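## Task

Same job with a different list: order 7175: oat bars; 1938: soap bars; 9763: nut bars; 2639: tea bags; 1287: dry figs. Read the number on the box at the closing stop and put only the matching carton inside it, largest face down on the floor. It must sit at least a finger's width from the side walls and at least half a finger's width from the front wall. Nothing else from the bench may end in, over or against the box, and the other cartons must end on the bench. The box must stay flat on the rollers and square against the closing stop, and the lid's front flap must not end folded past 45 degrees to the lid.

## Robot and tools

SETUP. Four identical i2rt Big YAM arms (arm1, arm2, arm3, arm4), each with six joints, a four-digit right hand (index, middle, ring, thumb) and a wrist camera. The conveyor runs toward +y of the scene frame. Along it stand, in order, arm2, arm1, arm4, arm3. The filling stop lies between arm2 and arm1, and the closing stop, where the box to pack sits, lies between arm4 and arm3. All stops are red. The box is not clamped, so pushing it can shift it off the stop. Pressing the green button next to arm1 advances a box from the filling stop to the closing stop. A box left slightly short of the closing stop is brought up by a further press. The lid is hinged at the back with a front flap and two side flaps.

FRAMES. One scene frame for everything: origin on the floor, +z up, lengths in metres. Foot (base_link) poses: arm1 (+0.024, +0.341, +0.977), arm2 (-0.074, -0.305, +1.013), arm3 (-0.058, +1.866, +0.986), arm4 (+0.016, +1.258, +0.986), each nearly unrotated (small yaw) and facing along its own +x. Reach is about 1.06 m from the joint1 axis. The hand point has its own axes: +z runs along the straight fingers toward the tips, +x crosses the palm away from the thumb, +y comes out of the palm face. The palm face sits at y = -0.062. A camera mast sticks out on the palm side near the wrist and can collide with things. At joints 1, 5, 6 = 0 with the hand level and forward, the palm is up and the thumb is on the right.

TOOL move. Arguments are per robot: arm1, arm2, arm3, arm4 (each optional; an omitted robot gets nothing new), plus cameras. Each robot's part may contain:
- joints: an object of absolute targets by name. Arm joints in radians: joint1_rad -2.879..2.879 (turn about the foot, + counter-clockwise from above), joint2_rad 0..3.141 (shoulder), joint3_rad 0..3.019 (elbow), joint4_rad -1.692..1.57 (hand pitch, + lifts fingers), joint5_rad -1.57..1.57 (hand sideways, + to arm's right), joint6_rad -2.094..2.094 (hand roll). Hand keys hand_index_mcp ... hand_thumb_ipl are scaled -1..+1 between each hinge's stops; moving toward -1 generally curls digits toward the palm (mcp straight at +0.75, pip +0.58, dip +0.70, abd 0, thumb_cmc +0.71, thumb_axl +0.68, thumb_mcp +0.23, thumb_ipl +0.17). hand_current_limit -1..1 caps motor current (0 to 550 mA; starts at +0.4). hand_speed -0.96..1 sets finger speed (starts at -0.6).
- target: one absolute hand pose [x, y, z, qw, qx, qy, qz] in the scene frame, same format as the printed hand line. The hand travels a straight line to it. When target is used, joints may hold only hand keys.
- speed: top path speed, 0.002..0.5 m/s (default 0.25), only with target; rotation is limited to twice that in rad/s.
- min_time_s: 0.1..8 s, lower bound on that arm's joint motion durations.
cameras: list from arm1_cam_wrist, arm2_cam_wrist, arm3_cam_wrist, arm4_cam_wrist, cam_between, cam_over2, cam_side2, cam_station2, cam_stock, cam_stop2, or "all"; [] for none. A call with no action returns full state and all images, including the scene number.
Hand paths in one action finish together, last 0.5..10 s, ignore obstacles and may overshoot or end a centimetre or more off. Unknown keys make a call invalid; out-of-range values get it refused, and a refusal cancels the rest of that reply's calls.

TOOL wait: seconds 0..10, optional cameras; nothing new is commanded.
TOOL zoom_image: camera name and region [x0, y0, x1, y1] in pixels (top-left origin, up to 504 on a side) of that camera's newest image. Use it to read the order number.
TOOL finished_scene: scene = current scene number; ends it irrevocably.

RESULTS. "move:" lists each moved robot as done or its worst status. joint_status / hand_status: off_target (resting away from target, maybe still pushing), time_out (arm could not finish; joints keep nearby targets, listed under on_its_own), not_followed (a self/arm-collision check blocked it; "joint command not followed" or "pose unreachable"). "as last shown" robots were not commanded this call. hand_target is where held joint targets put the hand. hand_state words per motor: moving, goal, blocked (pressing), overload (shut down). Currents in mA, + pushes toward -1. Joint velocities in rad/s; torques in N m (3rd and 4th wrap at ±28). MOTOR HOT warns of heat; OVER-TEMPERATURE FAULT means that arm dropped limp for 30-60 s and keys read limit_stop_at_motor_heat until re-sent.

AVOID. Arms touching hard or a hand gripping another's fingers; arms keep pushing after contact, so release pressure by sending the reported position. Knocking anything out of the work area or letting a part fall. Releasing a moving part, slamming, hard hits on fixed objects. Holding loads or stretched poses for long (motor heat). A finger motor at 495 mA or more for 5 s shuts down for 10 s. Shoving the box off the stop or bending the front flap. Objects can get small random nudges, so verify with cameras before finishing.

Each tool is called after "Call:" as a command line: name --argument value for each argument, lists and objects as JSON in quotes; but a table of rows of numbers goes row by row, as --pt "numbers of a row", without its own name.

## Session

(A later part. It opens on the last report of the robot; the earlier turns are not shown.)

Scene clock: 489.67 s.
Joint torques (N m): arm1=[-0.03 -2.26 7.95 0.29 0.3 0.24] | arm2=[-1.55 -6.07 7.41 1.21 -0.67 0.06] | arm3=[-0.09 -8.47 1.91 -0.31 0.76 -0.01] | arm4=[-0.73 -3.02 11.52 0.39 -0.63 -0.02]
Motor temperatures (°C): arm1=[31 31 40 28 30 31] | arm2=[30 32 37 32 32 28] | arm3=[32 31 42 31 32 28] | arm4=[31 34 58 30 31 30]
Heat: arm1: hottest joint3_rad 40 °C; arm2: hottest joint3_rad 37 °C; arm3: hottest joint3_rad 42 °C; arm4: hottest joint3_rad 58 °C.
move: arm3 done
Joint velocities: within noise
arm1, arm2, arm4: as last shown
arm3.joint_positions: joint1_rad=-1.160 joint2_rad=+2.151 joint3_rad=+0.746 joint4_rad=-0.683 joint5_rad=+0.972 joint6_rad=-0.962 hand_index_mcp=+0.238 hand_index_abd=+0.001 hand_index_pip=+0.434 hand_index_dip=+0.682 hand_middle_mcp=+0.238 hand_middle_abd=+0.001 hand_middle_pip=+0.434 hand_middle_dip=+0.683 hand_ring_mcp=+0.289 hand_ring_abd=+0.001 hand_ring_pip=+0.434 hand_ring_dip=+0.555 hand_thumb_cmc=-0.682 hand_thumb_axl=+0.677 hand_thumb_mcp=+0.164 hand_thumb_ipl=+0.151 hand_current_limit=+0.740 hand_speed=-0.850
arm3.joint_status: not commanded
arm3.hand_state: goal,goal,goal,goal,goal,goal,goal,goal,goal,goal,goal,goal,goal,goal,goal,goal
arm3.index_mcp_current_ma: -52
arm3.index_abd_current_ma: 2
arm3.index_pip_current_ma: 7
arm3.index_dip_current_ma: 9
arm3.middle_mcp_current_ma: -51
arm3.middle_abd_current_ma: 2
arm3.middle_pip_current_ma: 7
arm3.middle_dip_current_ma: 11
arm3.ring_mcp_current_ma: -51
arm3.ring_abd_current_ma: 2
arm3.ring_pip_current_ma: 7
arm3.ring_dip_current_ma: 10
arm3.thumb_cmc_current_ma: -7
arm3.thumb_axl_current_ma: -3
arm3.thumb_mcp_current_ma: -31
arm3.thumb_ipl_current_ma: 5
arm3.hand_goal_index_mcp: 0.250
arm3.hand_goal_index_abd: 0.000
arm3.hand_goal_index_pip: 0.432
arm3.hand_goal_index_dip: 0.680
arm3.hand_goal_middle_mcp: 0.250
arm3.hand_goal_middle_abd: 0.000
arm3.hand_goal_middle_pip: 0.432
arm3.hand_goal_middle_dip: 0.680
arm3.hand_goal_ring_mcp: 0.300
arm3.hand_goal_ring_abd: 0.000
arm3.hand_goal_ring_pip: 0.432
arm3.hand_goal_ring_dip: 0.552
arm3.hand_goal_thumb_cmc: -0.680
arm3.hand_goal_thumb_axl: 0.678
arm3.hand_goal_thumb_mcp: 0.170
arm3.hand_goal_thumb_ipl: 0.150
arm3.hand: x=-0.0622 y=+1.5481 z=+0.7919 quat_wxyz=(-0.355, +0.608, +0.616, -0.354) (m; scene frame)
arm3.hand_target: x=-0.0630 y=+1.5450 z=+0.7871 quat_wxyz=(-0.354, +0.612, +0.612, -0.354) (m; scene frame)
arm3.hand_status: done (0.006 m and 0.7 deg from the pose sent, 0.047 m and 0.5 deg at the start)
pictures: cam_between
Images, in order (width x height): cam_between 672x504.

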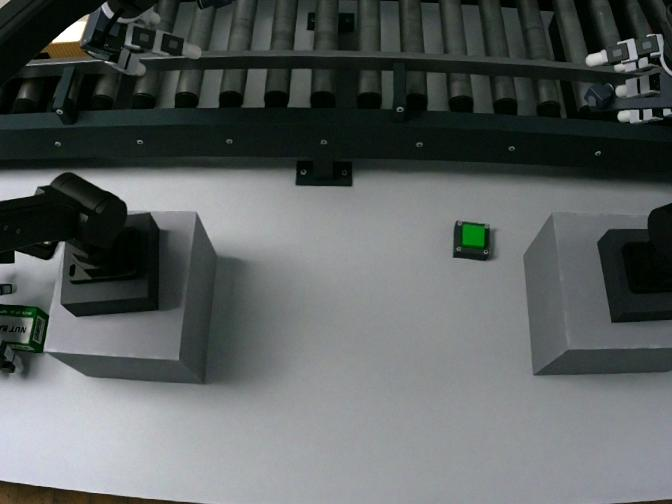

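Call:
move --arm3 '{"joints":{"hand_index_mcp":0.12,"hand_middle_mcp":0.12,"hand_ring_mcp":0.26,"hand_thumb_mcp":0.0,"hand_thumb_ipl":0.11}}'

Call:
move --arm3 '{"joints":{"hand_index_mcp":-0.08,"hand_middle_mcp":-0.08,"hand_thumb_mcp":-0.26,"hand_thumb_ipl":0.04}}' --cameras '["cam_between"]'

Call:
zoom_image --camera "cam_between" --region '[0, 260, 100, 400]'

Scene clock: 494.00 s.
Joint torques (N m): arm1=[-0.09 -2.32 7.95 0.32 0.3 0.24] | arm2=[-1.85 -5.66 7.35 1.33 -0.71 0.07] | arm3=[-0.15 -8.53 1.83 -0.32 0.8 -0.01] | arm4=[-0.62 -3.9 11.6 0.21 -0.63 0.02]
Motor temperatures (°C): arm1=[31 31 40 28 30 31] | arm2=[30 32 37 32 32 28] | arm3=[32 31 41 31 32 28] | arm4=[31 34 59 30 31 30]
Heat: arm1: hottest joint3_rad 40 °C; arm2: hottest joint3_rad 37 °C; arm3: hottest joint3_rad 41 °C; arm4: hottest joint3_rad 59 °C.
move: arm3 done
Joint velocities: within noise
arm1.joint_positions: joint1_rad=+0.308 joint2_rad=+0.808 joint3_rad=+0.654 joint4_rad=-1.138 joint5_rad=+0.603 joint6_rad=-1.211 hand_index_mcp=+0.219 hand_index_abd=+0.001 hand_index_pip=+0.434 hand_index_dip=+0.682 hand_middle_mcp=+0.219 hand_middle_abd=+0.001 hand_middle_pip=+0.434 hand_middle_dip=+0.683 hand_ring_mcp=+0.268 hand_ring_abd=+0.000 hand_ring_pip=+0.433 hand_ring_dip=+0.554 hand_thumb_cmc=-0.681 hand_thumb_axl=+0.677 hand_thumb_mcp=+0.126 hand_thumb_ipl=+0.149 hand_current_limit=+0.400 hand_speed=-0.850
arm1.joint_status: not commanded
arm1.hand_state: goal,goal,goal,goal,goal,goal,goal,goal,goal,goal,goal,goal,goal,goal,goal,goal
arm1.index_mcp_current_ma: 0
arm1.index_abd_current_ma: 0
arm1.index_pip_current_ma: 0
arm1.index_dip_current_ma: 0
arm1.middle_mcp_current_ma: 0
arm1.middle_abd_current_ma: 0
arm1.middle_pip_current_ma: 0
arm1.middle_dip_current_ma: 0
arm1.ring_mcp_current_ma: 0
arm1.ring_abd_current_ma: 0
arm1.ring_pip_current_ma: 0
arm1.ring_dip_current_ma: 0
arm1.thumb_cmc_current_ma: 0
arm1.thumb_axl_current_ma: 0
arm1.thumb_mcp_current_ma: -1
arm1.thumb_ipl_current_ma: 0
arm1.hand_goal_index_mcp: 0.220
arm1.hand_goal_index_abd: 0.000
arm1.hand_goal_index_pip: 0.432
arm1.hand_goal_index_dip: 0.680
arm1.hand_goal_middle_mcp: 0.220
arm1.hand_goal_middle_abd: 0.000
arm1.hand_goal_middle_pip: 0.432
arm1.hand_goal_middle_dip: 0.680
arm1.hand_goal_ring_mcp: 0.270
arm1.hand_goal_ring_abd: 0.000
arm1.hand_goal_ring_pip: 0.432
arm1.hand_goal_ring_dip: 0.552
arm1.hand_goal_thumb_cmc: -0.680
arm1.hand_goal_thumb_axl: 0.678
arm1.hand_goal_thumb_mcp: 0.130
arm1.hand_goal_thumb_ipl: 0.150
arm1.hand: x=+0.3258 y=+0.4082 z=+1.1356 quat_wxyz=(+0.226, +0.046, +0.946, -0.228) (m; scene frame)
arm1.hand_target: x=+0.3232 y=+0.4048 z=+1.1350 quat_wxyz=(+0.223, +0.053, +0.946, -0.227) (m; scene frame)
arm1.hand_status: not commanded
arm2.joint_positions: joint1_rad=-0.590 joint2_rad=+1.208 joint3_rad=+0.808 joint4_rad=-1.211 joint5_rad=-0.802 joint6_rad=+1.190 hand_index_mcp=+0.214 hand_index_abd=+0.003 hand_index_pip=+0.434 hand_index_dip=+0.683 hand_middle_mcp=+0.215 hand_middle_abd=+0.001 hand_middle_pip=+0.434 hand_middle_dip=+0.683 hand_ring_mcp=+0.263 hand_ring_abd=-0.002 hand_ring_pip=+0.434 hand_ring_dip=+0.555 hand_thumb_cmc=-0.696 hand_thumb_axl=+0.680 hand_thumb_mcp=+0.125 hand_thumb_ipl=+0.148 hand_current_limit=+0.400 hand_speed=-0.850
arm2.joint_status: not commanded
arm2.hand_state: goal,goal,goal,goal,goal,goal,goal,goal,goal,goal,goal,goal,goal,goal,goal,goal
arm2.index_mcp_current_ma: -2
arm2.index_abd_current_ma: 0
arm2.index_pip_current_ma: 0
arm2.index_dip_current_ma: 1
arm2.middle_mcp_current_ma: -2
arm2.middle_abd_current_ma: 0
arm2.middle_pip_current_ma: 0
arm2.middle_dip_current_ma: 0
arm2.ring_mcp_current_ma: -3
arm2.ring_abd_current_ma: 0
arm2.ring_pip_current_ma: 0
arm2.ring_dip_current_ma: 1
arm2.thumb_cmc_current_ma: 1
arm2.thumb_axl_current_ma: 0
arm2.thumb_mcp_current_ma: -2
arm2.thumb_ipl_current_ma: -1
arm2.hand_goal_index_mcp: 0.220
arm2.hand_goal_index_abd: 0.000
arm2.hand_goal_index_pip: 0.432
arm2.hand_goal_index_dip: 0.680
arm2.hand_goal_middle_mcp: 0.220
arm2.hand_goal_middle_abd: 0.000
arm2.hand_goal_middle_pip: 0.432
arm2.hand_goal_middle_dip: 0.680
arm2.hand_goal_ring_mcp: 0.270
arm2.hand_goal_ring_abd: 0.000
arm2.hand_goal_ring_pip: 0.432
arm2.hand_goal_ring_dip: 0.552
arm2.hand_goal_thumb_cmc: -0.700
arm2.hand_goal_thumb_axl: 0.678
arm2.hand_goal_thumb_mcp: 0.130
arm2.hand_goal_thumb_ipl: 0.150
arm2.hand: x=+0.2028 y=-0.4427 z=+1.1155 quat_wxyz=(-0.348, +0.910, -0.140, +0.179) (m; scene frame)
arm2.hand_target: x=+0.2002 y=-0.4451 z=+1.1147 quat_wxyz=(-0.344, +0.909, -0.147, +0.183) (m; scene frame)
arm2.hand_status: not commanded
arm3.joint_positions: joint1_rad=-1.160 joint2_rad=+2.151 joint3_rad=+0.747 joint4_rad=-0.683 joint5_rad=+0.971 joint6_rad=-0.962 hand_index_mcp=+0.119 hand_index_abd=+0.001 hand_index_pip=+0.434 hand_index_dip=+0.682 hand_middle_mcp=+0.119 hand_middle_abd=+0.001 hand_middle_pip=+0.434 hand_middle_dip=+0.683 hand_ring_mcp=+0.258 hand_ring_abd=+0.001 hand_ring_pip=+0.434 hand_ring_dip=+0.555 hand_thumb_cmc=-0.682 hand_thumb_axl=+0.677 hand_thumb_mcp=+0.013 hand_thumb_ipl=+0.112 hand_current_limit=+0.740 hand_speed=-0.850
arm3.joint_status: all done
arm3.hand_state: goal,goal,goal,goal,goal,goal,goal,goal,goal,goal,goal,goal,goal,goal,goal,goal
arm3.index_mcp_current_ma: -3
arm3.index_abd_current_ma: 2
arm3.index_pip_current_ma: 7
arm3.index_dip_current_ma: 9
arm3.middle_mcp_current_ma: -3
arm3.middle_abd_current_ma: 2
arm3.middle_pip_current_ma: 7
arm3.middle_dip_current_ma: 11
arm3.ring_mcp_current_ma: -9
arm3.ring_abd_current_ma: 2
arm3.ring_pip_current_ma: 7
arm3.ring_dip_current_ma: 10
arm3.thumb_cmc_current_ma: -8
arm3.thumb_axl_current_ma: -3
arm3.thumb_mcp_current_ma: 73
arm3.thumb_ipl_current_ma: 10
arm3.hand_goal_index_mcp: 0.120
arm3.hand_goal_index_abd: 0.000
arm3.hand_goal_index_pip: 0.432
arm3.hand_goal_index_dip: 0.680
arm3.hand_goal_middle_mcp: 0.120
arm3.hand_goal_middle_abd: 0.000
arm3.hand_goal_middle_pip: 0.432
arm3.hand_goal_middle_dip: 0.680
arm3.hand_goal_ring_mcp: 0.260
arm3.hand_goal_ring_abd: 0.000
arm3.hand_goal_ring_pip: 0.432
arm3.hand_goal_ring_dip: 0.552
arm3.hand_goal_thumb_cmc: -0.680
arm3.hand_goal_thumb_axl: 0.678
arm3.hand_goal_thumb_mcp: 0.000
arm3.hand_goal_thumb_ipl: 0.110
arm3.hand: x=-0.0619 y=+1.5478 z=+0.7918 quat_wxyz=(-0.355, +0.608, +0.616, -0.354) (m; scene frame)
arm3.hand_target: x=-0.0630 y=+1.5452 z=+0.7871 quat_wxyz=(-0.354, +0.612, +0.612, -0.354) (m; scene frame)
arm3.hand_status: not commanded
arm4: as last shown
pictures: none

Scene clock: 494.83 s.
Joint torques (N m): arm1=[-0.09 -2.26 7.95 0.31 0.3 0.25] | arm2=[-1.38 -5.77 7.24 1.35 -0.66 0.07] | arm3=[-0.15 -8.47 1.81 -0.32 0.73 -0.01] | arm4=[-0.44 -4.01 11.59 0.23 -0.65 -0.03]
Motor temperatures (°C): arm1=[31 31 40 28 30 31] | arm2=[30 32 37 32 32 28] | arm3=[32 31 41 31 32 28] | arm4=[31 34 59 30 31 30]
Heat: arm1: hottest joint3_rad 40 °C; arm2: hottest joint3_rad 37 °C; arm3: hottest joint3_rad 41 °C; arm4: hottest joint3_rad 59 °C.
move: arm3 off_target
Joint velocities: within noise
arm1, arm2: as last shown
arm3.joint_positions: joint1_rad=-1.160 joint2_rad=+2.151 joint3_rad=+0.747 joint4_rad=-0.683 joint5_rad=+0.972 joint6_rad=-0.962 hand_index_mcp=+0.070 hand_index_abd=+0.001 hand_index_pip=+0.456 hand_index_dip=+0.687 hand_middle_mcp=+0.064 hand_middle_abd=+0.001 hand_middle_pip=+0.456 hand_middle_dip=+0.687 hand_ring_mcp=+0.258 hand_ring_abd=+0.001 hand_ring_pip=+0.434 hand_ring_dip=+0.555 hand_thumb_cmc=-0.682 hand_thumb_axl=+0.677 hand_thumb_mcp=-0.008 hand_thumb_ipl=+0.083 hand_current_limit=+0.740 hand_speed=-0.850
arm3.joint_status: hand_index_mcp off_target (ended at +0.070, target -0.080); hand_middle_mcp off_target (ended at +0.064, target -0.080); hand_thumb_mcp off_target (ended at -0.008, target -0.260); hand_thumb_ipl off_target (ended at +0.083, target +0.040)
arm3.hand_state: blocked,goal,blocked,goal,blocked,goal,blocked,goal,goal,goal,goal,goal,goal,goal,blocked,blocked
arm3.index_mcp_current_ma: 478
arm3.index_abd_current_ma: 3
arm3.index_pip_current_ma: 105
arm3.index_dip_current_ma: 26
arm3.middle_mcp_current_ma: 478
arm3.middle_abd_current_ma: 2
arm3.middle_pip_current_ma: 104
arm3.middle_dip_current_ma: 30
arm3.ring_mcp_current_ma: -9
arm3.ring_abd_current_ma: 2
arm3.ring_pip_current_ma: 7
arm3.ring_dip_current_ma: 10
arm3.thumb_cmc_current_ma: -6
arm3.thumb_axl_current_ma: -3
arm3.thumb_mcp_current_ma: 479
arm3.thumb_ipl_current_ma: 264
arm3.hand_goal_index_mcp: -0.080
arm3.hand_goal_index_abd: 0.000
arm3.hand_goal_index_pip: 0.432
arm3.hand_goal_index_dip: 0.680
arm3.hand_goal_middle_mcp: -0.080
arm3.hand_goal_middle_abd: 0.000
arm3.hand_goal_middle_pip: 0.432
arm3.hand_goal_middle_dip: 0.680
arm3.hand_goal_ring_mcp: 0.260
arm3.hand_goal_ring_abd: 0.000
arm3.hand_goal_ring_pip: 0.432
arm3.hand_goal_ring_dip: 0.552
arm3.hand_goal_thumb_cmc: -0.680
arm3.hand_goal_thumb_axl: 0.678
arm3.hand_goal_thumb_mcp: -0.260
arm3.hand_goal_thumb_ipl: 0.040
arm3.hand: x=-0.0620 y=+1.5474 z=+0.7919 quat_wxyz=(-0.354, +0.608, +0.616, -0.355) (m; scene frame)
arm3.hand_target: x=-0.0630 y=+1.5451 z=+0.7872 quat_wxyz=(-0.354, +0.612, +0.612, -0.354) (m; scene frame)
arm3.hand_status: not commanded
arm4.joint_positions: joint1_rad=-0.592 joint2_rad=+0.909 joint3_rad=+0.827 joint4_rad=-1.237 joint5_rad=-0.802 joint6_rad=+1.288 hand_index_mcp=+0.215 hand_index_abd=+0.002 hand_index_pip=+0.434 hand_index_dip=+0.683 hand_middle_mcp=+0.214 hand_middle_abd=+0.001 hand_middle_pip=+0.434 hand_middle_dip=+0.683 hand_ring_mcp=+0.264 hand_ring_abd=+0.000 hand_ring_pip=+0.433 hand_ring_dip=+0.555 hand_thumb_cmc=-0.678 hand_thumb_axl=+0.678 hand_thumb_mcp=+0.126 hand_thumb_ipl=+0.151 hand_current_limit=+0.400 hand_speed=-0.850
arm4.joint_status: not commanded
arm4.hand_state: goal,goal,goal,goal,goal,goal,goal,goal,goal,goal,goal,goal,goal,goal,goal,goal
arm4.index_mcp_current_ma: -2
arm4.index_abd_current_ma: 0
arm4.index_pip_current_ma: 0
arm4.index_dip_current_ma: 1
arm4.middle_mcp_current_ma: -2
arm4.middle_abd_current_ma: 0
arm4.middle_pip_current_ma: 0
arm4.middle_dip_current_ma: 1
arm4.ring_mcp_current_ma: -2
arm4.ring_abd_current_ma: 0
arm4.ring_pip_current_ma: 0
arm4.ring_dip_current_ma: 1
arm4.thumb_cmc_current_ma: 0
arm4.thumb_axl_current_ma: 0
arm4.thumb_mcp_current_ma: -2
arm4.thumb_ipl_current_ma: 0
arm4.hand_goal_index_mcp: 0.220
arm4.hand_goal_index_abd: 0.000
arm4.hand_goal_index_pip: 0.432
arm4.hand_goal_index_dip: 0.680
arm4.hand_goal_middle_mcp: 0.220
arm4.hand_goal_middle_abd: 0.000
arm4.hand_goal_middle_pip: 0.432
arm4.hand_goal_middle_dip: 0.680
arm4.hand_goal_ring_mcp: 0.270
arm4.hand_goal_ring_abd: 0.000
arm4.hand_goal_ring_pip: 0.432
arm4.hand_goal_ring_dip: 0.552
arm4.hand_goal_thumb_cmc: -0.680
arm4.hand_goal_thumb_axl: 0.678
arm4.hand_goal_thumb_mcp: 0.130
arm4.hand_goal_thumb_ipl: 0.150
arm4.hand: x=+0.3043 y=+1.1829 z=+1.1740 quat_wxyz=(-0.326, +0.912, -0.036, +0.245) (m; scene frame)
arm4.hand_target: x=+0.3051 y=+1.1794 z=+1.1854 quat_wxyz=(-0.322, +0.912, -0.041, +0.253) (m; scene frame)
arm4.hand_status: not commanded
pictures: cam_between
Images, in order (width x height): cam_between 672x504.

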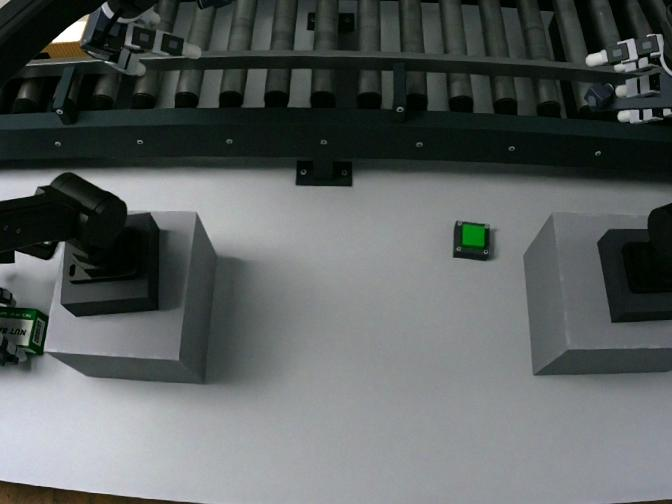

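Scaled by 3.600 from the camera's 672x504 image, which has a finer 960x720 frame.

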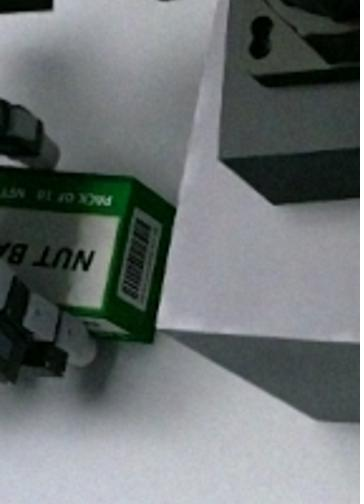

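Call:
move --arm3 '{"target": [-0.06, 1.55, 0.95, -0.3536, 0.6124, 0.6124, -0.3536], "speed": 0.12}' --cameras '["cam_between", "arm3_cam_wrist", "cam_side2"]'

Scene clock: 508.97 s.
Joint torques (N m): arm1=[-0.15 -2.32 7.95 0.32 0.3 0.24] | arm2=[-1.44 -6.01 7.31 1.14 -0.71 0.05] | arm3=[1.38 -8.53 5.33 -1.31 0.91 0.07] | arm4=[-0.79 -3.6 11.56 0.28 -0.65 0.02]
Motor temperatures (°C): arm1=[31 31 40 28 30 31] | arm2=[30 32 37 32 32 28] | arm3=[32 32 40 31 32 28] | arm4=[31 34 60 30 31 30]
Heat: arm1: hottest joint3_rad 40 °C; arm2: hottest joint3_rad 37 °C; arm3: hottest joint3_rad 40 °C; arm4: hottest joint3_rad 60 °C.
move: arm3 off_target
Joint velocities: within noise
arm1, arm2, arm4: as last shown
arm3.joint_positions: joint1_rad=-1.160 joint2_rad=+1.681 joint3_rad=+0.704 joint4_rad=-1.144 joint5_rad=+0.957 joint6_rad=-0.942 hand_index_mcp=+0.067 hand_index_abd=+0.001 hand_index_pip=+0.459 hand_index_dip=+0.689 hand_middle_mcp=+0.059 hand_middle_abd=+0.001 hand_middle_pip=+0.459 hand_middle_dip=+0.691 hand_ring_mcp=+0.258 hand_ring_abd=+0.001 hand_ring_pip=+0.434 hand_ring_dip=+0.555 hand_thumb_cmc=-0.679 hand_thumb_axl=+0.677 hand_thumb_mcp=-0.008 hand_thumb_ipl=+0.083 hand_current_limit=+0.740 hand_speed=-0.850
arm3.joint_status: not commanded
arm3.hand_state: blocked,goal,blocked,goal,blocked,goal,blocked,goal,goal,goal,goal,goal,goal,goal,blocked,blocked
arm3.index_mcp_current_ma: 478
arm3.index_abd_current_ma: 3
arm3.index_pip_current_ma: 117
arm3.index_dip_current_ma: 37
arm3.middle_mcp_current_ma: 478
arm3.middle_abd_current_ma: 2
arm3.middle_pip_current_ma: 118
arm3.middle_dip_current_ma: 45
arm3.ring_mcp_current_ma: -10
arm3.ring_abd_current_ma: 2
arm3.ring_pip_current_ma: 7
arm3.ring_dip_current_ma: 10
arm3.thumb_cmc_current_ma: 5
arm3.thumb_axl_current_ma: -3
arm3.thumb_mcp_current_ma: 478
arm3.thumb_ipl_current_ma: 264
arm3.hand_goal_index_mcp: -0.080
arm3.hand_goal_index_abd: 0.000
arm3.hand_goal_index_pip: 0.432
arm3.hand_goal_index_dip: 0.680
arm3.hand_goal_middle_mcp: -0.080
arm3.hand_goal_middle_abd: 0.000
arm3.hand_goal_middle_pip: 0.432
arm3.hand_goal_middle_dip: 0.680
arm3.hand_goal_ring_mcp: 0.260
arm3.hand_goal_ring_abd: 0.000
arm3.hand_goal_ring_pip: 0.432
arm3.hand_goal_ring_dip: 0.552
arm3.hand_goal_thumb_cmc: -0.680
arm3.hand_goal_thumb_axl: 0.678
arm3.hand_goal_thumb_mcp: -0.260
arm3.hand_goal_thumb_ipl: 0.040
arm3.hand: x=-0.0658 y=+1.5573 z=+0.9422 quat_wxyz=(-0.363, +0.610, +0.614, -0.345) (m; scene frame)
arm3.hand_target: x=-0.0600 y=+1.5499 z=+0.9499 quat_wxyz=(-0.353, +0.612, +0.612, -0.354) (m; scene frame)
arm3.hand_status: off_target (0.012 m and 1.5 deg from the pose sent, 0.158 m and 0.6 deg at the start)
pictures: arm3_cam_wrist, cam_between, cam_side2
Images, in order (width x height): arm3_cam_wrist 672x504, cam_between 672x504, cam_side2 672x504.

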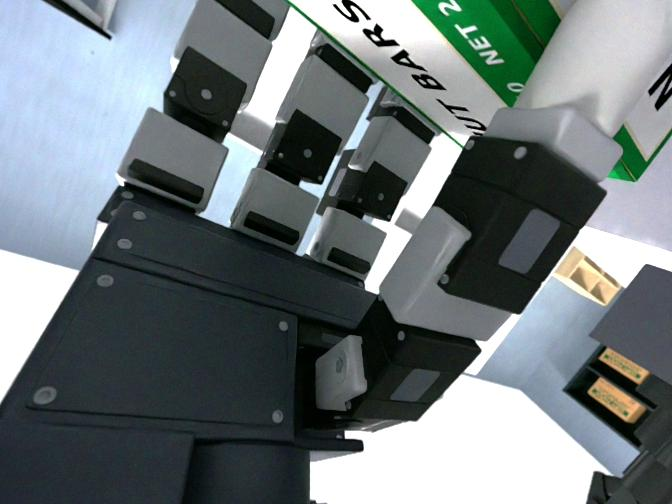

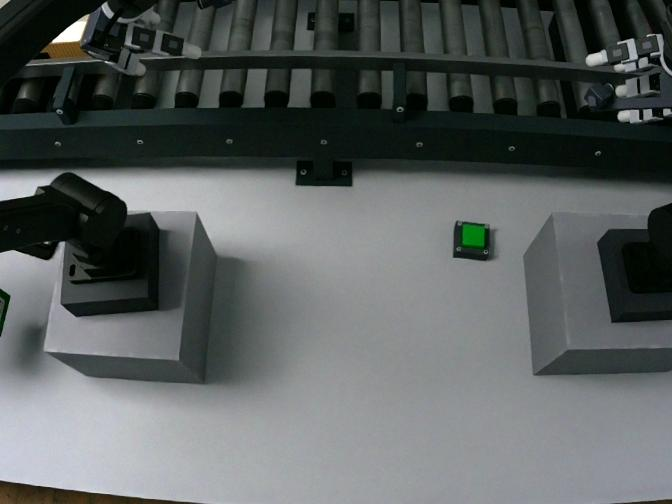

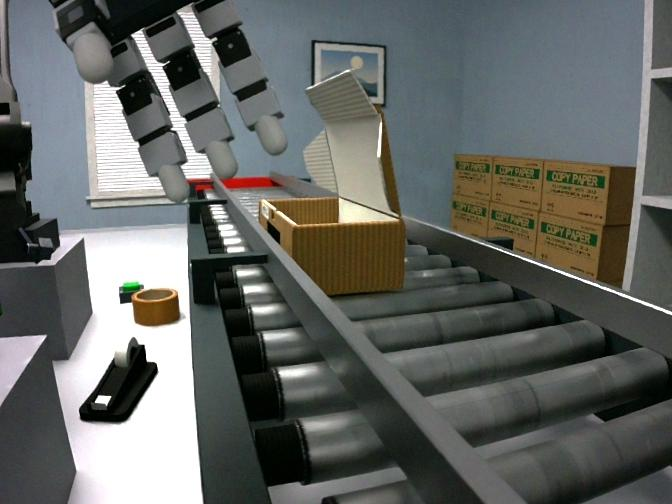

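Call:
move --arm3 '{"joints": {"joint1_rad": -1.1, "joint2_rad": 1.2, "joint3_rad": 0.7, "joint4_rad": -1.2, "joint5_rad": 1.0, "joint6_rad": -1.1}, "min_time_s": 3.5}' --cameras '["arm3_cam_wrist", "cam_side2"]'

Call:
move --arm3 '{"joints": {"joint1_rad": -0.6, "joint2_rad": 0.9, "joint3_rad": 0.75, "joint4_rad": -1.2, "joint5_rad": 1.03, "joint6_rad": -1.6}, "min_time_s": 4}' --cameras '["arm3_cam_wrist", "cam_side2", "cam_over2", "cam_stop2"]'

Scene clock: 516.37 s.
Joint torques (N m): arm1=[-0.15 -2.32 7.94 0.32 0.3 0.24] | arm2=[-1.9 -5.89 7.32 1.24 -0.67 0.1] | arm3=[1.44 -5.54 7.87 -0.28 1.24 0.03] | arm4=[-1.03 -3.72 11.6 0.21 -0.68 0.01]
Motor temperatures (°C): arm1=[31 31 40 28 30 31] | arm2=[30 32 37 32 32 28] | arm3=[32 32 40 31 32 28] | arm4=[31 34 61 30 31 30]
Heat: arm1: hottest joint3_rad 40 °C; arm2: hottest joint3_rad 37 °C; arm3: hottest joint3_rad 40 °C; arm4: hottest joint3_rad 61 °C.
move: arm3 done
Joint velocities: within noise
arm1, arm2, arm4: as last shown
arm3.joint_positions: joint1_rad=-1.116 joint2_rad=+1.218 joint3_rad=+0.696 joint4_rad=-1.193 joint5_rad=+0.993 joint6_rad=-1.103 hand_index_mcp=+0.067 hand_index_abd=+0.000 hand_index_pip=+0.459 hand_index_dip=+0.689 hand_middle_mcp=+0.059 hand_middle_abd=+0.000 hand_middle_pip=+0.460 hand_middle_dip=+0.691 hand_ring_mcp=+0.258 hand_ring_abd=+0.001 hand_ring_pip=+0.434 hand_ring_dip=+0.555 hand_thumb_cmc=-0.681 hand_thumb_axl=+0.677 hand_thumb_mcp=-0.008 hand_thumb_ipl=+0.083 hand_current_limit=+0.740 hand_speed=-0.850
arm3.joint_status: all done
arm3.hand_state: blocked,goal,blocked,goal,blocked,goal,blocked,goal,goal,goal,goal,goal,goal,goal,blocked,blocked
arm3.index_mcp_current_ma: 479
arm3.index_abd_current_ma: 1
arm3.index_pip_current_ma: 118
arm3.index_dip_current_ma: 38
arm3.middle_mcp_current_ma: 479
arm3.middle_abd_current_ma: -1
arm3.middle_pip_current_ma: 123
arm3.middle_dip_current_ma: 45
arm3.ring_mcp_current_ma: -10
arm3.ring_abd_current_ma: 2
arm3.ring_pip_current_ma: 7
arm3.ring_dip_current_ma: 10
arm3.thumb_cmc_current_ma: -4
arm3.thumb_axl_current_ma: -3
arm3.thumb_mcp_current_ma: 479
arm3.thumb_ipl_current_ma: 264
arm3.hand_goal_index_mcp: -0.080
arm3.hand_goal_index_abd: 0.000
arm3.hand_goal_index_pip: 0.432
arm3.hand_goal_index_dip: 0.680
arm3.hand_goal_middle_mcp: -0.080
arm3.hand_goal_middle_abd: 0.000
arm3.hand_goal_middle_pip: 0.432
arm3.hand_goal_middle_dip: 0.680
arm3.hand_goal_ring_mcp: 0.260
arm3.hand_goal_ring_abd: 0.000
arm3.hand_goal_ring_pip: 0.432
arm3.hand_goal_ring_dip: 0.552
arm3.hand_goal_thumb_cmc: -0.680
arm3.hand_goal_thumb_axl: 0.678
arm3.hand_goal_thumb_mcp: -0.260
arm3.hand_goal_thumb_ipl: 0.040
arm3.hand: x=-0.0443 y=+1.5345 z=+1.0707 quat_wxyz=(-0.228, +0.624, +0.622, -0.416) (m; scene frame)
arm3.hand_target: x=-0.0399 y=+1.5332 z=+1.0781 quat_wxyz=(-0.219, +0.621, +0.622, -0.423) (m; scene frame)
arm3.hand_status: not commanded
pictures: arm3_cam_wrist, cam_side2
Images, in order (width x height): arm3_cam_wrist 672x504, cam_side2 672x504.

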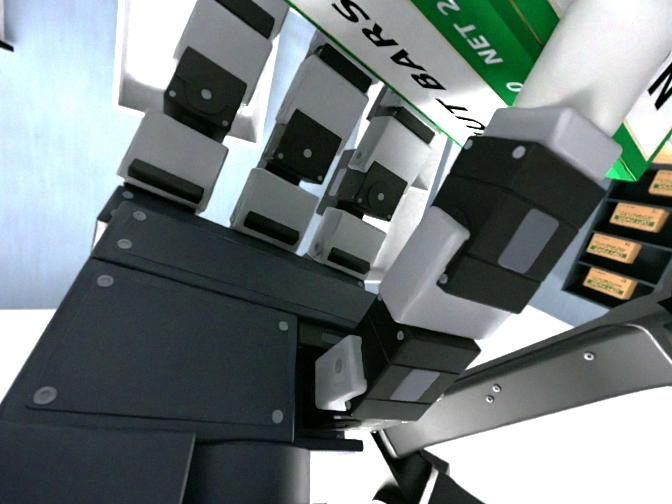

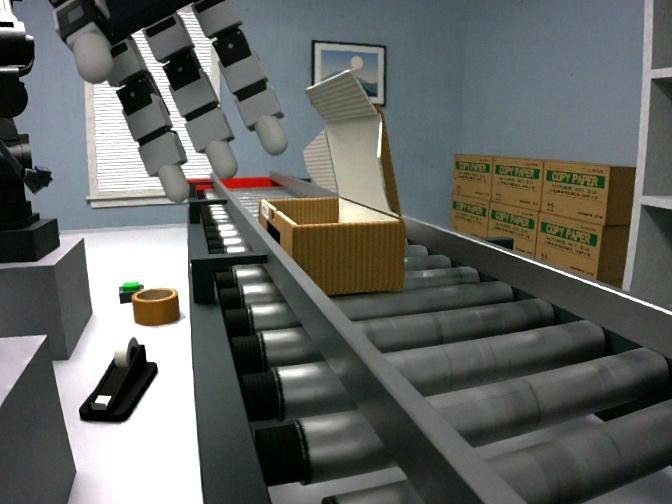

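Scene clock: 520.93 s.
Joint torques (N m): arm1=[-0.15 -2.26 7.95 0.29 0.3 0.25] | arm2=[-1.61 -5.83 7.35 1.24 -0.66 0.08] | arm3=[1.44 -2.73 13.37 0.17 1.23 -0.02] | arm4=[-0.85 -3.31 11.63 0.27 -0.62 -0.01]
Motor temperatures (°C): arm1=[31 31 40 28 30 31] | arm2=[30 32 37 32 32 28] | arm3=[32 32 41 31 33 28] | arm4=[31 34 61 30 31 30]
Heat: arm1: hottest joint3_rad 40 °C; arm2: hottest joint3_rad 37 °C; arm3: hottest joint3_rad 41 °C; arm4: hottest joint3_rad 61 °C.
move: arm3 done
Joint velocities: within noise
arm1, arm2, arm4: as last shown
arm3.joint_positions: joint1_rad=-0.615 joint2_rad=+0.916 joint3_rad=+0.696 joint4_rad=-1.193 joint5_rad=+1.023 joint6_rad=-1.600 hand_index_mcp=+0.067 hand_index_abd=+0.000 hand_index_pip=+0.459 hand_index_dip=+0.689 hand_middle_mcp=+0.059 hand_middle_abd=+0.000 hand_middle_pip=+0.460 hand_middle_dip=+0.691 hand_ring_mcp=+0.258 hand_ring_abd=+0.001 hand_ring_pip=+0.434 hand_ring_dip=+0.555 hand_thumb_cmc=-0.681 hand_thumb_axl=+0.677 hand_thumb_mcp=-0.008 hand_thumb_ipl=+0.083 hand_current_limit=+0.740 hand_speed=-0.850
arm3.joint_status: all done
arm3.hand_state: blocked,goal,blocked,goal,blocked,goal,blocked,goal,goal,goal,goal,goal,goal,goal,blocked,blocked
arm3.index_mcp_current_ma: 479
arm3.index_abd_current_ma: 1
arm3.index_pip_current_ma: 118
arm3.index_dip_current_ma: 38
arm3.middle_mcp_current_ma: 478
arm3.middle_abd_current_ma: -1
arm3.middle_pip_current_ma: 124
arm3.middle_dip_current_ma: 45
arm3.ring_mcp_current_ma: -10
arm3.ring_abd_current_ma: 2
arm3.ring_pip_current_ma: 7
arm3.ring_dip_current_ma: 10
arm3.thumb_cmc_current_ma: -4
arm3.thumb_axl_current_ma: -3
arm3.thumb_mcp_current_ma: 479
arm3.thumb_ipl_current_ma: 264
arm3.hand_goal_index_mcp: -0.080
arm3.hand_goal_index_abd: 0.000
arm3.hand_goal_index_pip: 0.432
arm3.hand_goal_index_dip: 0.680
arm3.hand_goal_middle_mcp: -0.080
arm3.hand_goal_middle_abd: 0.000
arm3.hand_goal_middle_pip: 0.432
arm3.hand_goal_middle_dip: 0.680
arm3.hand_goal_ring_mcp: 0.260
arm3.hand_goal_ring_abd: 0.000
arm3.hand_goal_ring_pip: 0.432
arm3.hand_goal_ring_dip: 0.552
arm3.hand_goal_thumb_cmc: -0.680
arm3.hand_goal_thumb_axl: 0.678
arm3.hand_goal_thumb_mcp: -0.260
arm3.hand_goal_thumb_ipl: 0.040
arm3.hand: x=+0.0874 y=+1.6087 z=+1.1412 quat_wxyz=(-0.105, +0.319, +0.813, -0.475) (m; scene frame)
arm3.hand_target: x=+0.1012 y=+1.6011 z=+1.1697 quat_wxyz=(-0.077, +0.327, +0.807, -0.487) (m; scene frame)
arm3.hand_status: not commanded
pictures: arm3_cam_wrist, cam_over2, cam_side2, cam_stop2
Images, in order (width x height): arm3_cam_wrist 672x504, cam_over2 672x504, cam_side2 672x504, cam_stop2 672x504.

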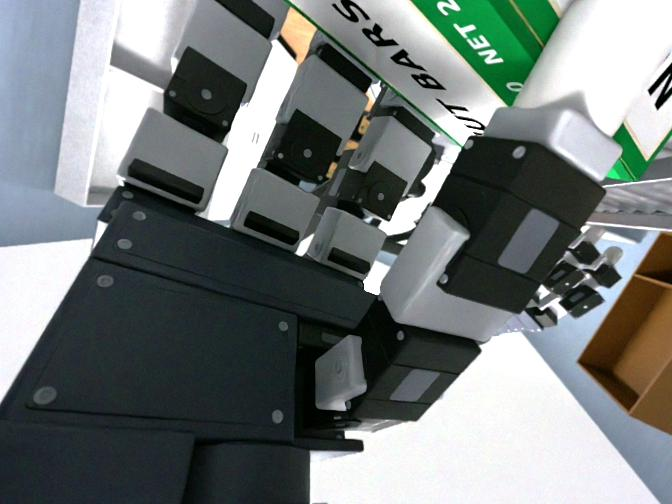

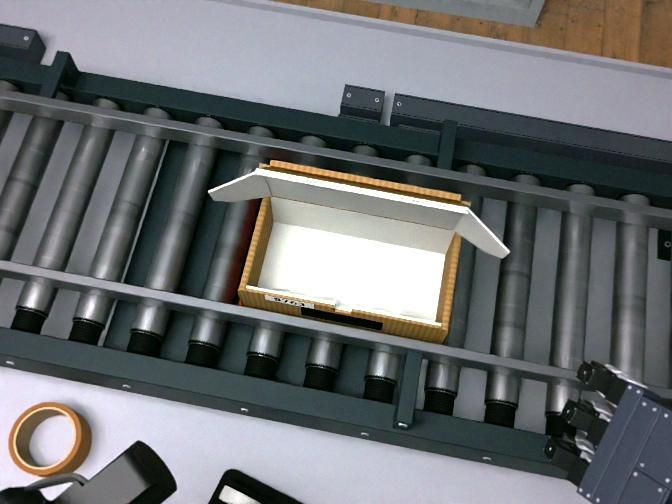

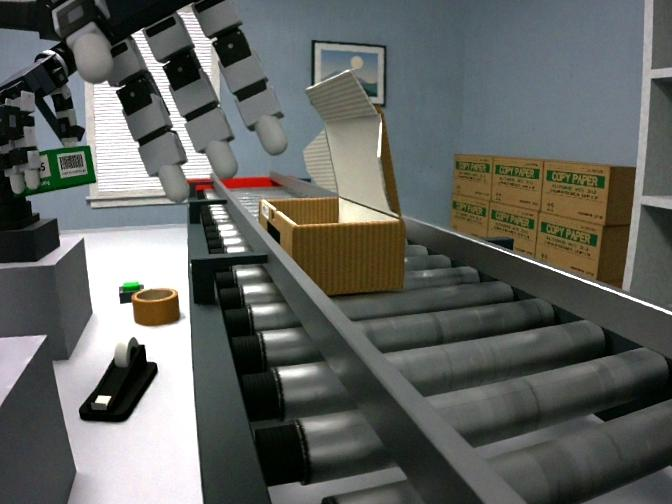

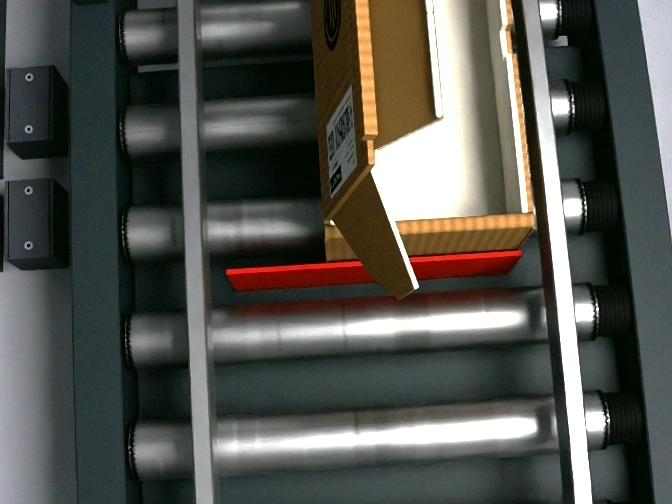

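Call:
move --arm3 '{"joints": {"joint1_rad": -0.35, "joint2_rad": 0.95, "joint3_rad": 0.95, "joint4_rad": -1.35, "joint5_rad": 1.03, "joint6_rad": -1.78}, "min_time_s": 3}' --cameras '["cam_station2"]'

Call:
move --arm3 '{"target": [0.38, 1.585, 1.27, 0.0436, -0.0755, -0.8627, 0.4981], "speed": 0.12}' --cameras '["arm3_cam_wrist", "cam_side2", "cam_over2", "cam_station2"]'

Scene clock: 530.57 s.
Joint torques (N m): arm1=[-0.09 -2.32 7.94 0.31 0.3 0.24] | arm2=[-1.38 -5.13 7.31 1.17 -0.66 0.07] | arm3=[1.44 -1.67 14.13 0.13 1.21 -0.1] | arm4=[-0.85 -3.78 11.7 0.31 -0.65 -0.03]
Motor temperatures (°C): arm1=[31 31 40 28 30 31] | arm2=[30 32 37 32 32 28] | arm3=[32 31 44 31 33 28] | arm4=[31 34 62 30 31 30]
Heat: arm1: hottest joint3_rad 40 °C; arm2: hottest joint3_rad 37 °C; arm3: hottest joint3_rad 44 °C; arm4: hottest joint3_rad 62 °C.
move: arm3 done
Joint velocities: within noise
arm1, arm2, arm4: as last shown
arm3.joint_positions: joint1_rad=-0.365 joint2_rad=+0.947 joint3_rad=+0.888 joint4_rad=-1.343 joint5_rad=+1.023 joint6_rad=-1.776 hand_index_mcp=+0.067 hand_index_abd=+0.000 hand_index_pip=+0.459 hand_index_dip=+0.689 hand_middle_mcp=+0.059 hand_middle_abd=+0.000 hand_middle_pip=+0.460 hand_middle_dip=+0.691 hand_ring_mcp=+0.258 hand_ring_abd=+0.001 hand_ring_pip=+0.434 hand_ring_dip=+0.555 hand_thumb_cmc=-0.680 hand_thumb_axl=+0.677 hand_thumb_mcp=-0.008 hand_thumb_ipl=+0.083 hand_current_limit=+0.740 hand_speed=-0.850
arm3.joint_status: all done
arm3.hand_state: blocked,goal,blocked,goal,blocked,goal,blocked,goal,goal,goal,goal,goal,goal,goal,blocked,blocked
arm3.index_mcp_current_ma: 479
arm3.index_abd_current_ma: 1
arm3.index_pip_current_ma: 120
arm3.index_dip_current_ma: 38
arm3.middle_mcp_current_ma: 479
arm3.middle_abd_current_ma: -1
arm3.middle_pip_current_ma: 124
arm3.middle_dip_current_ma: 45
arm3.ring_mcp_current_ma: -10
arm3.ring_abd_current_ma: 2
arm3.ring_pip_current_ma: 7
arm3.ring_dip_current_ma: 10
arm3.thumb_cmc_current_ma: 0
arm3.thumb_axl_current_ma: -3
arm3.thumb_mcp_current_ma: 479
arm3.thumb_ipl_current_ma: 264
arm3.hand_goal_index_mcp: -0.080
arm3.hand_goal_index_abd: 0.000
arm3.hand_goal_index_pip: 0.432
arm3.hand_goal_index_dip: 0.680
arm3.hand_goal_middle_mcp: -0.080
arm3.hand_goal_middle_abd: 0.000
arm3.hand_goal_middle_pip: 0.432
arm3.hand_goal_middle_dip: 0.680
arm3.hand_goal_ring_mcp: 0.260
arm3.hand_goal_ring_abd: 0.000
arm3.hand_goal_ring_pip: 0.432
arm3.hand_goal_ring_dip: 0.552
arm3.hand_goal_thumb_cmc: -0.680
arm3.hand_goal_thumb_axl: 0.678
arm3.hand_goal_thumb_mcp: -0.260
arm3.hand_goal_thumb_ipl: 0.040
arm3.hand: x=+0.1524 y=+1.6500 z=+1.2048 quat_wxyz=(-0.082, +0.144, +0.861, -0.480) (m; scene frame)
arm3.hand_target: x=+0.1671 y=+1.6465 z=+1.2311 quat_wxyz=(-0.058, +0.148, +0.857, -0.489) (m; scene frame)
arm3.hand_status: not commanded
pictures: cam_station2
Images, in order (width x height): cam_station2 672x504.

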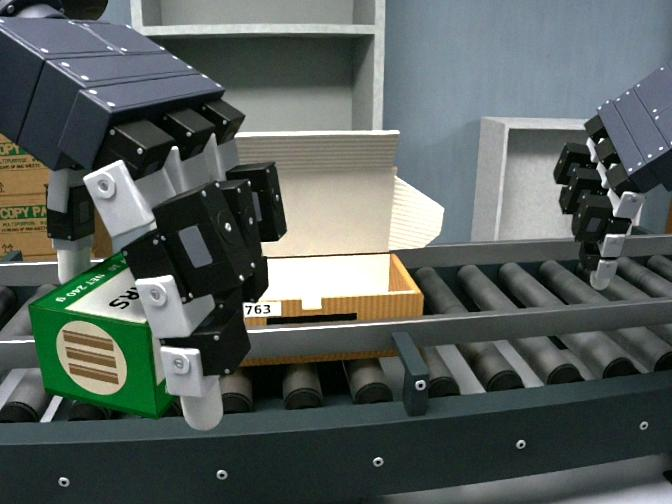

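Scene clock: 533.23 s.
Joint torques (N m): arm1=[-0.09 -2.32 7.95 0.31 0.3 0.24] | arm2=[-1.14 -6.48 7.2 1.32 -0.66 0.07] | arm3=[1.44 -9.93 14.28 0.81 1.05 -0.11] | arm4=[-0.97 -3.02 11.55 0.17 -0.66 -0.03]
Motor temperatures (°C): arm1=[31 31 40 28 30 31] | arm2=[30 32 37 32 32 28] | arm3=[32 31 45 31 34 28] | arm4=[31 34 62 30 31 30]
Heat: arm1: hottest joint3_rad 40 °C; arm2: hottest joint3_rad 37 °C; arm3: hottest joint3_rad 45 °C; arm4: hottest joint3_rad 62 °C.
move: arm3 off_target
Joint velocities: within noise
arm1, arm2, arm4: as last shown
arm3.joint_positions: joint1_rad=-0.300 joint2_rad=+1.493 joint3_rad=+1.434 joint4_rad=-1.269 joint5_rad=+1.028 joint6_rad=-1.931 hand_index_mcp=+0.067 hand_index_abd=+0.000 hand_index_pip=+0.460 hand_index_dip=+0.689 hand_middle_mcp=+0.058 hand_middle_abd=+0.000 hand_middle_pip=+0.460 hand_middle_dip=+0.691 hand_ring_mcp=+0.258 hand_ring_abd=+0.001 hand_ring_pip=+0.434 hand_ring_dip=+0.555 hand_thumb_cmc=-0.677 hand_thumb_axl=+0.677 hand_thumb_mcp=-0.008 hand_thumb_ipl=+0.083 hand_current_limit=+0.740 hand_speed=-0.850
arm3.joint_status: not commanded
arm3.hand_state: blocked,goal,blocked,goal,blocked,goal,blocked,goal,goal,goal,goal,goal,goal,goal,blocked,blocked
arm3.index_mcp_current_ma: 479
arm3.index_abd_current_ma: 1
arm3.index_pip_current_ma: 121
arm3.index_dip_current_ma: 38
arm3.middle_mcp_current_ma: 479
arm3.middle_abd_current_ma: 0
arm3.middle_pip_current_ma: 124
arm3.middle_dip_current_ma: 45
arm3.ring_mcp_current_ma: -10
arm3.ring_abd_current_ma: 2
arm3.ring_pip_current_ma: 7
arm3.ring_dip_current_ma: 10
arm3.thumb_cmc_current_ma: 10
arm3.thumb_axl_current_ma: -3
arm3.thumb_mcp_current_ma: 479
arm3.thumb_ipl_current_ma: 264
arm3.hand_goal_index_mcp: -0.080
arm3.hand_goal_index_abd: 0.000
arm3.hand_goal_index_pip: 0.432
arm3.hand_goal_index_dip: 0.680
arm3.hand_goal_middle_mcp: -0.080
arm3.hand_goal_middle_abd: 0.000
arm3.hand_goal_middle_pip: 0.432
arm3.hand_goal_middle_dip: 0.680
arm3.hand_goal_ring_mcp: 0.260
arm3.hand_goal_ring_abd: 0.000
arm3.hand_goal_ring_pip: 0.432
arm3.hand_goal_ring_dip: 0.552
arm3.hand_goal_thumb_cmc: -0.680
arm3.hand_goal_thumb_axl: 0.678
arm3.hand_goal_thumb_mcp: -0.260
arm3.hand_goal_thumb_ipl: 0.040
arm3.hand: x=+0.3591 y=+1.5869 z=+1.2430 quat_wxyz=(-0.073, +0.067, +0.867, -0.488) (m; scene frame)
arm3.hand_target: x=+0.3783 y=+1.5858 z=+1.2701 quat_wxyz=(-0.043, +0.076, +0.863, -0.498) (m; scene frame)
arm3.hand_status: off_target (0.034 m and 3.7 deg from the pose sent, 0.246 m and 9.2 deg at the start)
pictures: arm3_cam_wrist, cam_over2, cam_side2, cam_station2
Images, in order (width x height): arm3_cam_wrist 672x504, cam_over2 672x504, cam_side2 672x504, cam_station2 672x504.

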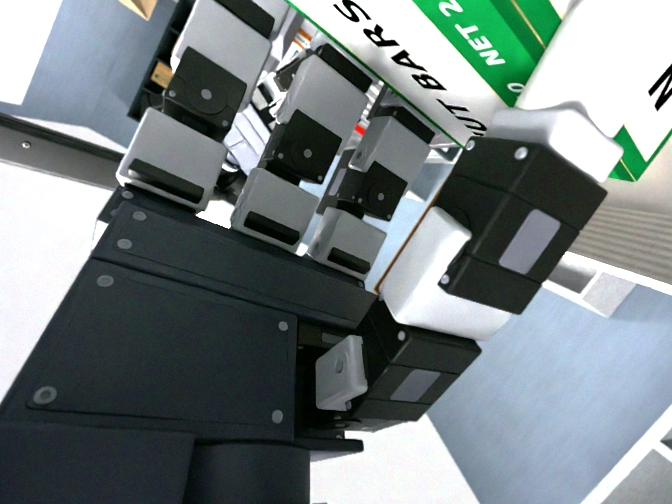

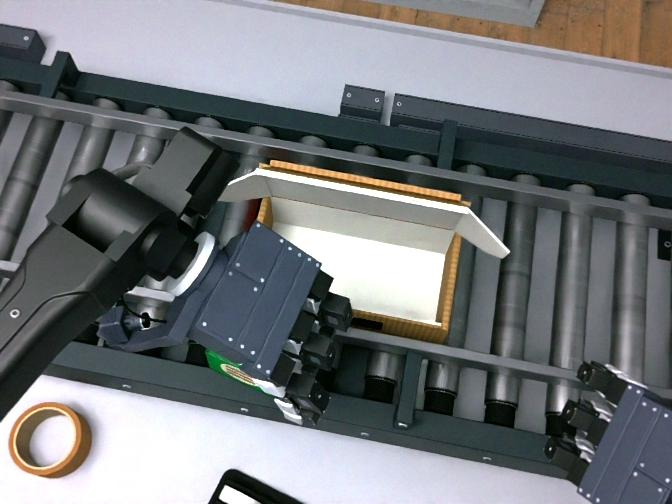

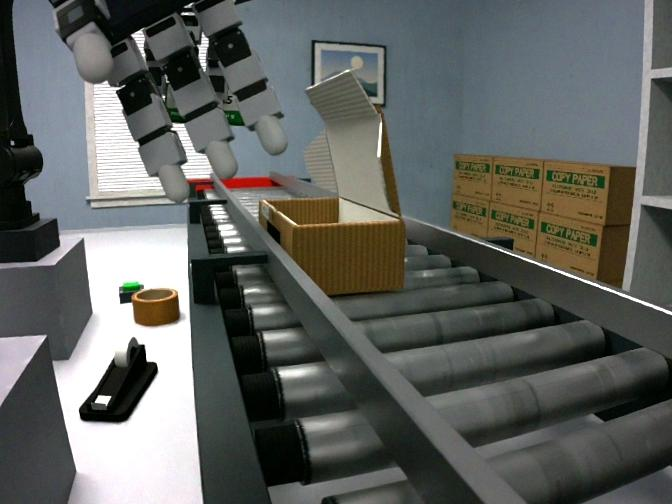

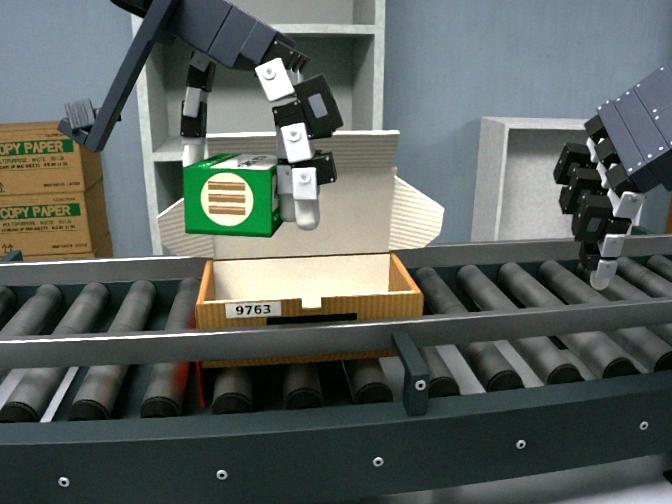

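Call:
move --arm3 '{"target": [0.46, 1.577, 1.235, 0.0305, -0.0529, -0.8644, 0.4991], "speed": 0.08}' --cameras '["arm3_cam_wrist", "cam_side2", "cam_over2", "cam_station2", "cam_stop2"]'

Scene clock: 544.80 s.
Joint torques (N m): arm1=[-0.09 -2.26 7.95 0.28 0.3 0.24] | arm2=[-1.96 -5.89 7.31 1.18 -0.71 0.07] | arm3=[1.44 -12.98 14.26 1.06 1.07 -0.1] | arm4=[-0.15 -3.37 11.62 0.21 -0.65 0.03]
Motor temperatures (°C): arm1=[31 31 40 28 30 31] | arm2=[30 32 37 32 32 28] | arm3=[32 32 46 31 34 28] | arm4=[31 34 62 30 30 30]
Heat: arm1: hottest joint3_rad 40 °C; arm2: hottest joint3_rad 37 °C; arm3: hottest joint3_rad 46 °C; arm4: hottest joint3_rad 62 °C.
move: arm3 off_target
Joint velocities: within noise
arm1, arm2, arm4: as last shown
arm3.joint_positions: joint1_rad=-0.267 joint2_rad=+1.684 joint3_rad=+1.565 joint4_rad=-1.187 joint5_rad=+1.021 joint6_rad=-1.966 hand_index_mcp=+0.067 hand_index_abd=+0.000 hand_index_pip=+0.460 hand_index_dip=+0.689 hand_middle_mcp=+0.058 hand_middle_abd=+0.000 hand_middle_pip=+0.460 hand_middle_dip=+0.691 hand_ring_mcp=+0.258 hand_ring_abd=+0.001 hand_ring_pip=+0.434 hand_ring_dip=+0.555 hand_thumb_cmc=-0.677 hand_thumb_axl=+0.677 hand_thumb_mcp=-0.008 hand_thumb_ipl=+0.083 hand_current_limit=+0.740 hand_speed=-0.850
arm3.joint_status: not commanded
arm3.hand_state: blocked,goal,blocked,goal,blocked,goal,blocked,goal,goal,goal,goal,goal,goal,goal,blocked,blocked
arm3.index_mcp_current_ma: 479
arm3.index_abd_current_ma: 1
arm3.index_pip_current_ma: 121
arm3.index_dip_current_ma: 38
arm3.middle_mcp_current_ma: 478
arm3.middle_abd_current_ma: 0
arm3.middle_pip_current_ma: 124
arm3.middle_dip_current_ma: 45
arm3.ring_mcp_current_ma: -10
arm3.ring_abd_current_ma: 2
arm3.ring_pip_current_ma: 7
arm3.ring_dip_current_ma: 10
arm3.thumb_cmc_current_ma: 10
arm3.thumb_axl_current_ma: -3
arm3.thumb_mcp_current_ma: 479
arm3.thumb_ipl_current_ma: 264
arm3.hand_goal_index_mcp: -0.080
arm3.hand_goal_index_abd: 0.000
arm3.hand_goal_index_pip: 0.432
arm3.hand_goal_index_dip: 0.680
arm3.hand_goal_middle_mcp: -0.080
arm3.hand_goal_middle_abd: 0.000
arm3.hand_goal_middle_pip: 0.432
arm3.hand_goal_middle_dip: 0.680
arm3.hand_goal_ring_mcp: 0.260
arm3.hand_goal_ring_abd: 0.000
arm3.hand_goal_ring_pip: 0.432
arm3.hand_goal_ring_dip: 0.552
arm3.hand_goal_thumb_cmc: -0.680
arm3.hand_goal_thumb_axl: 0.678
arm3.hand_goal_thumb_mcp: -0.260
arm3.hand_goal_thumb_ipl: 0.040
arm3.hand: x=+0.4363 y=+1.5782 z=+1.2066 quat_wxyz=(-0.063, +0.042, +0.869, -0.488) (m; scene frame)
arm3.hand_target: x=+0.4580 y=+1.5779 z=+1.2353 quat_wxyz=(-0.030, +0.053, +0.864, -0.499) (m; scene frame)
arm3.hand_status: off_target (0.037 m and 4.2 deg from the pose sent, 0.102 m and 5.3 deg at the start)
pictures: arm3_cam_wrist, cam_over2, cam_side2, cam_station2, cam_stop2
Images, in order (width x height): arm3_cam_wrist 672x504, cam_over2 672x504, cam_side2 672x504, cam_station2 672x504, cam_stop2 672x504.

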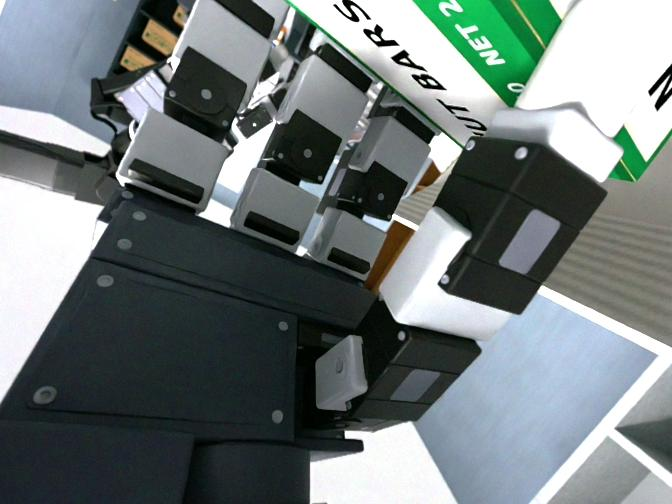

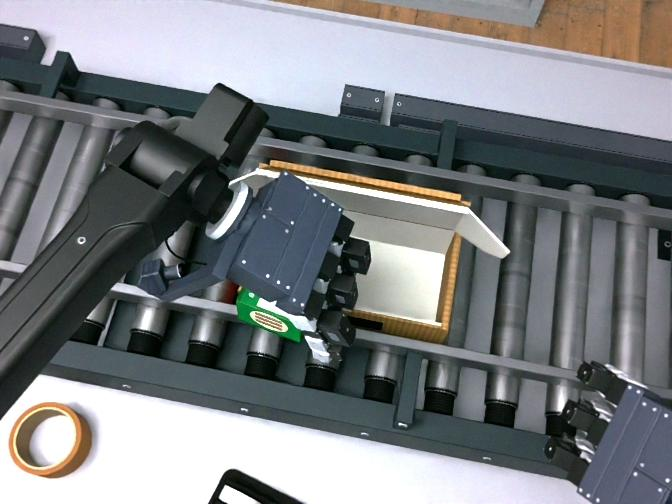

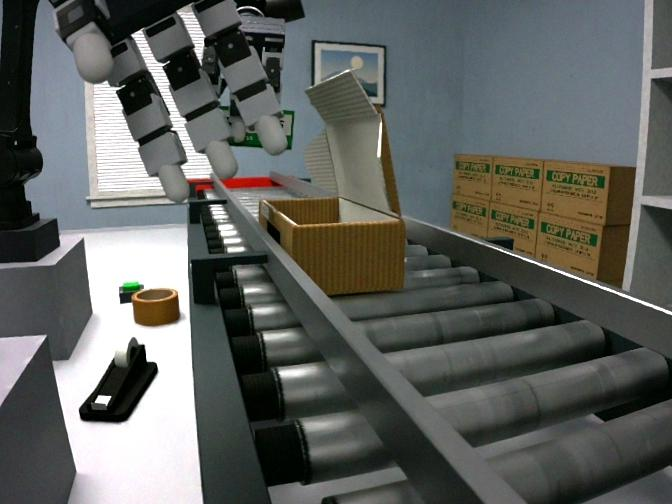

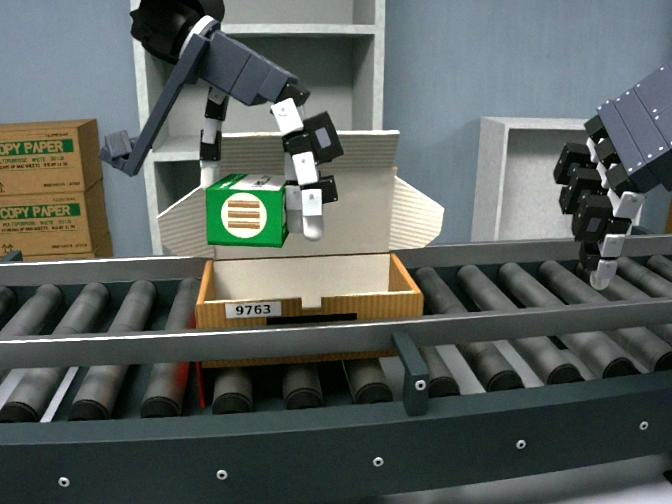

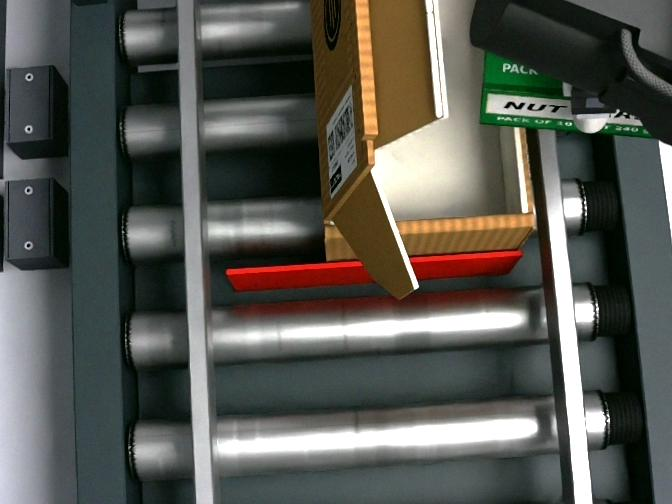

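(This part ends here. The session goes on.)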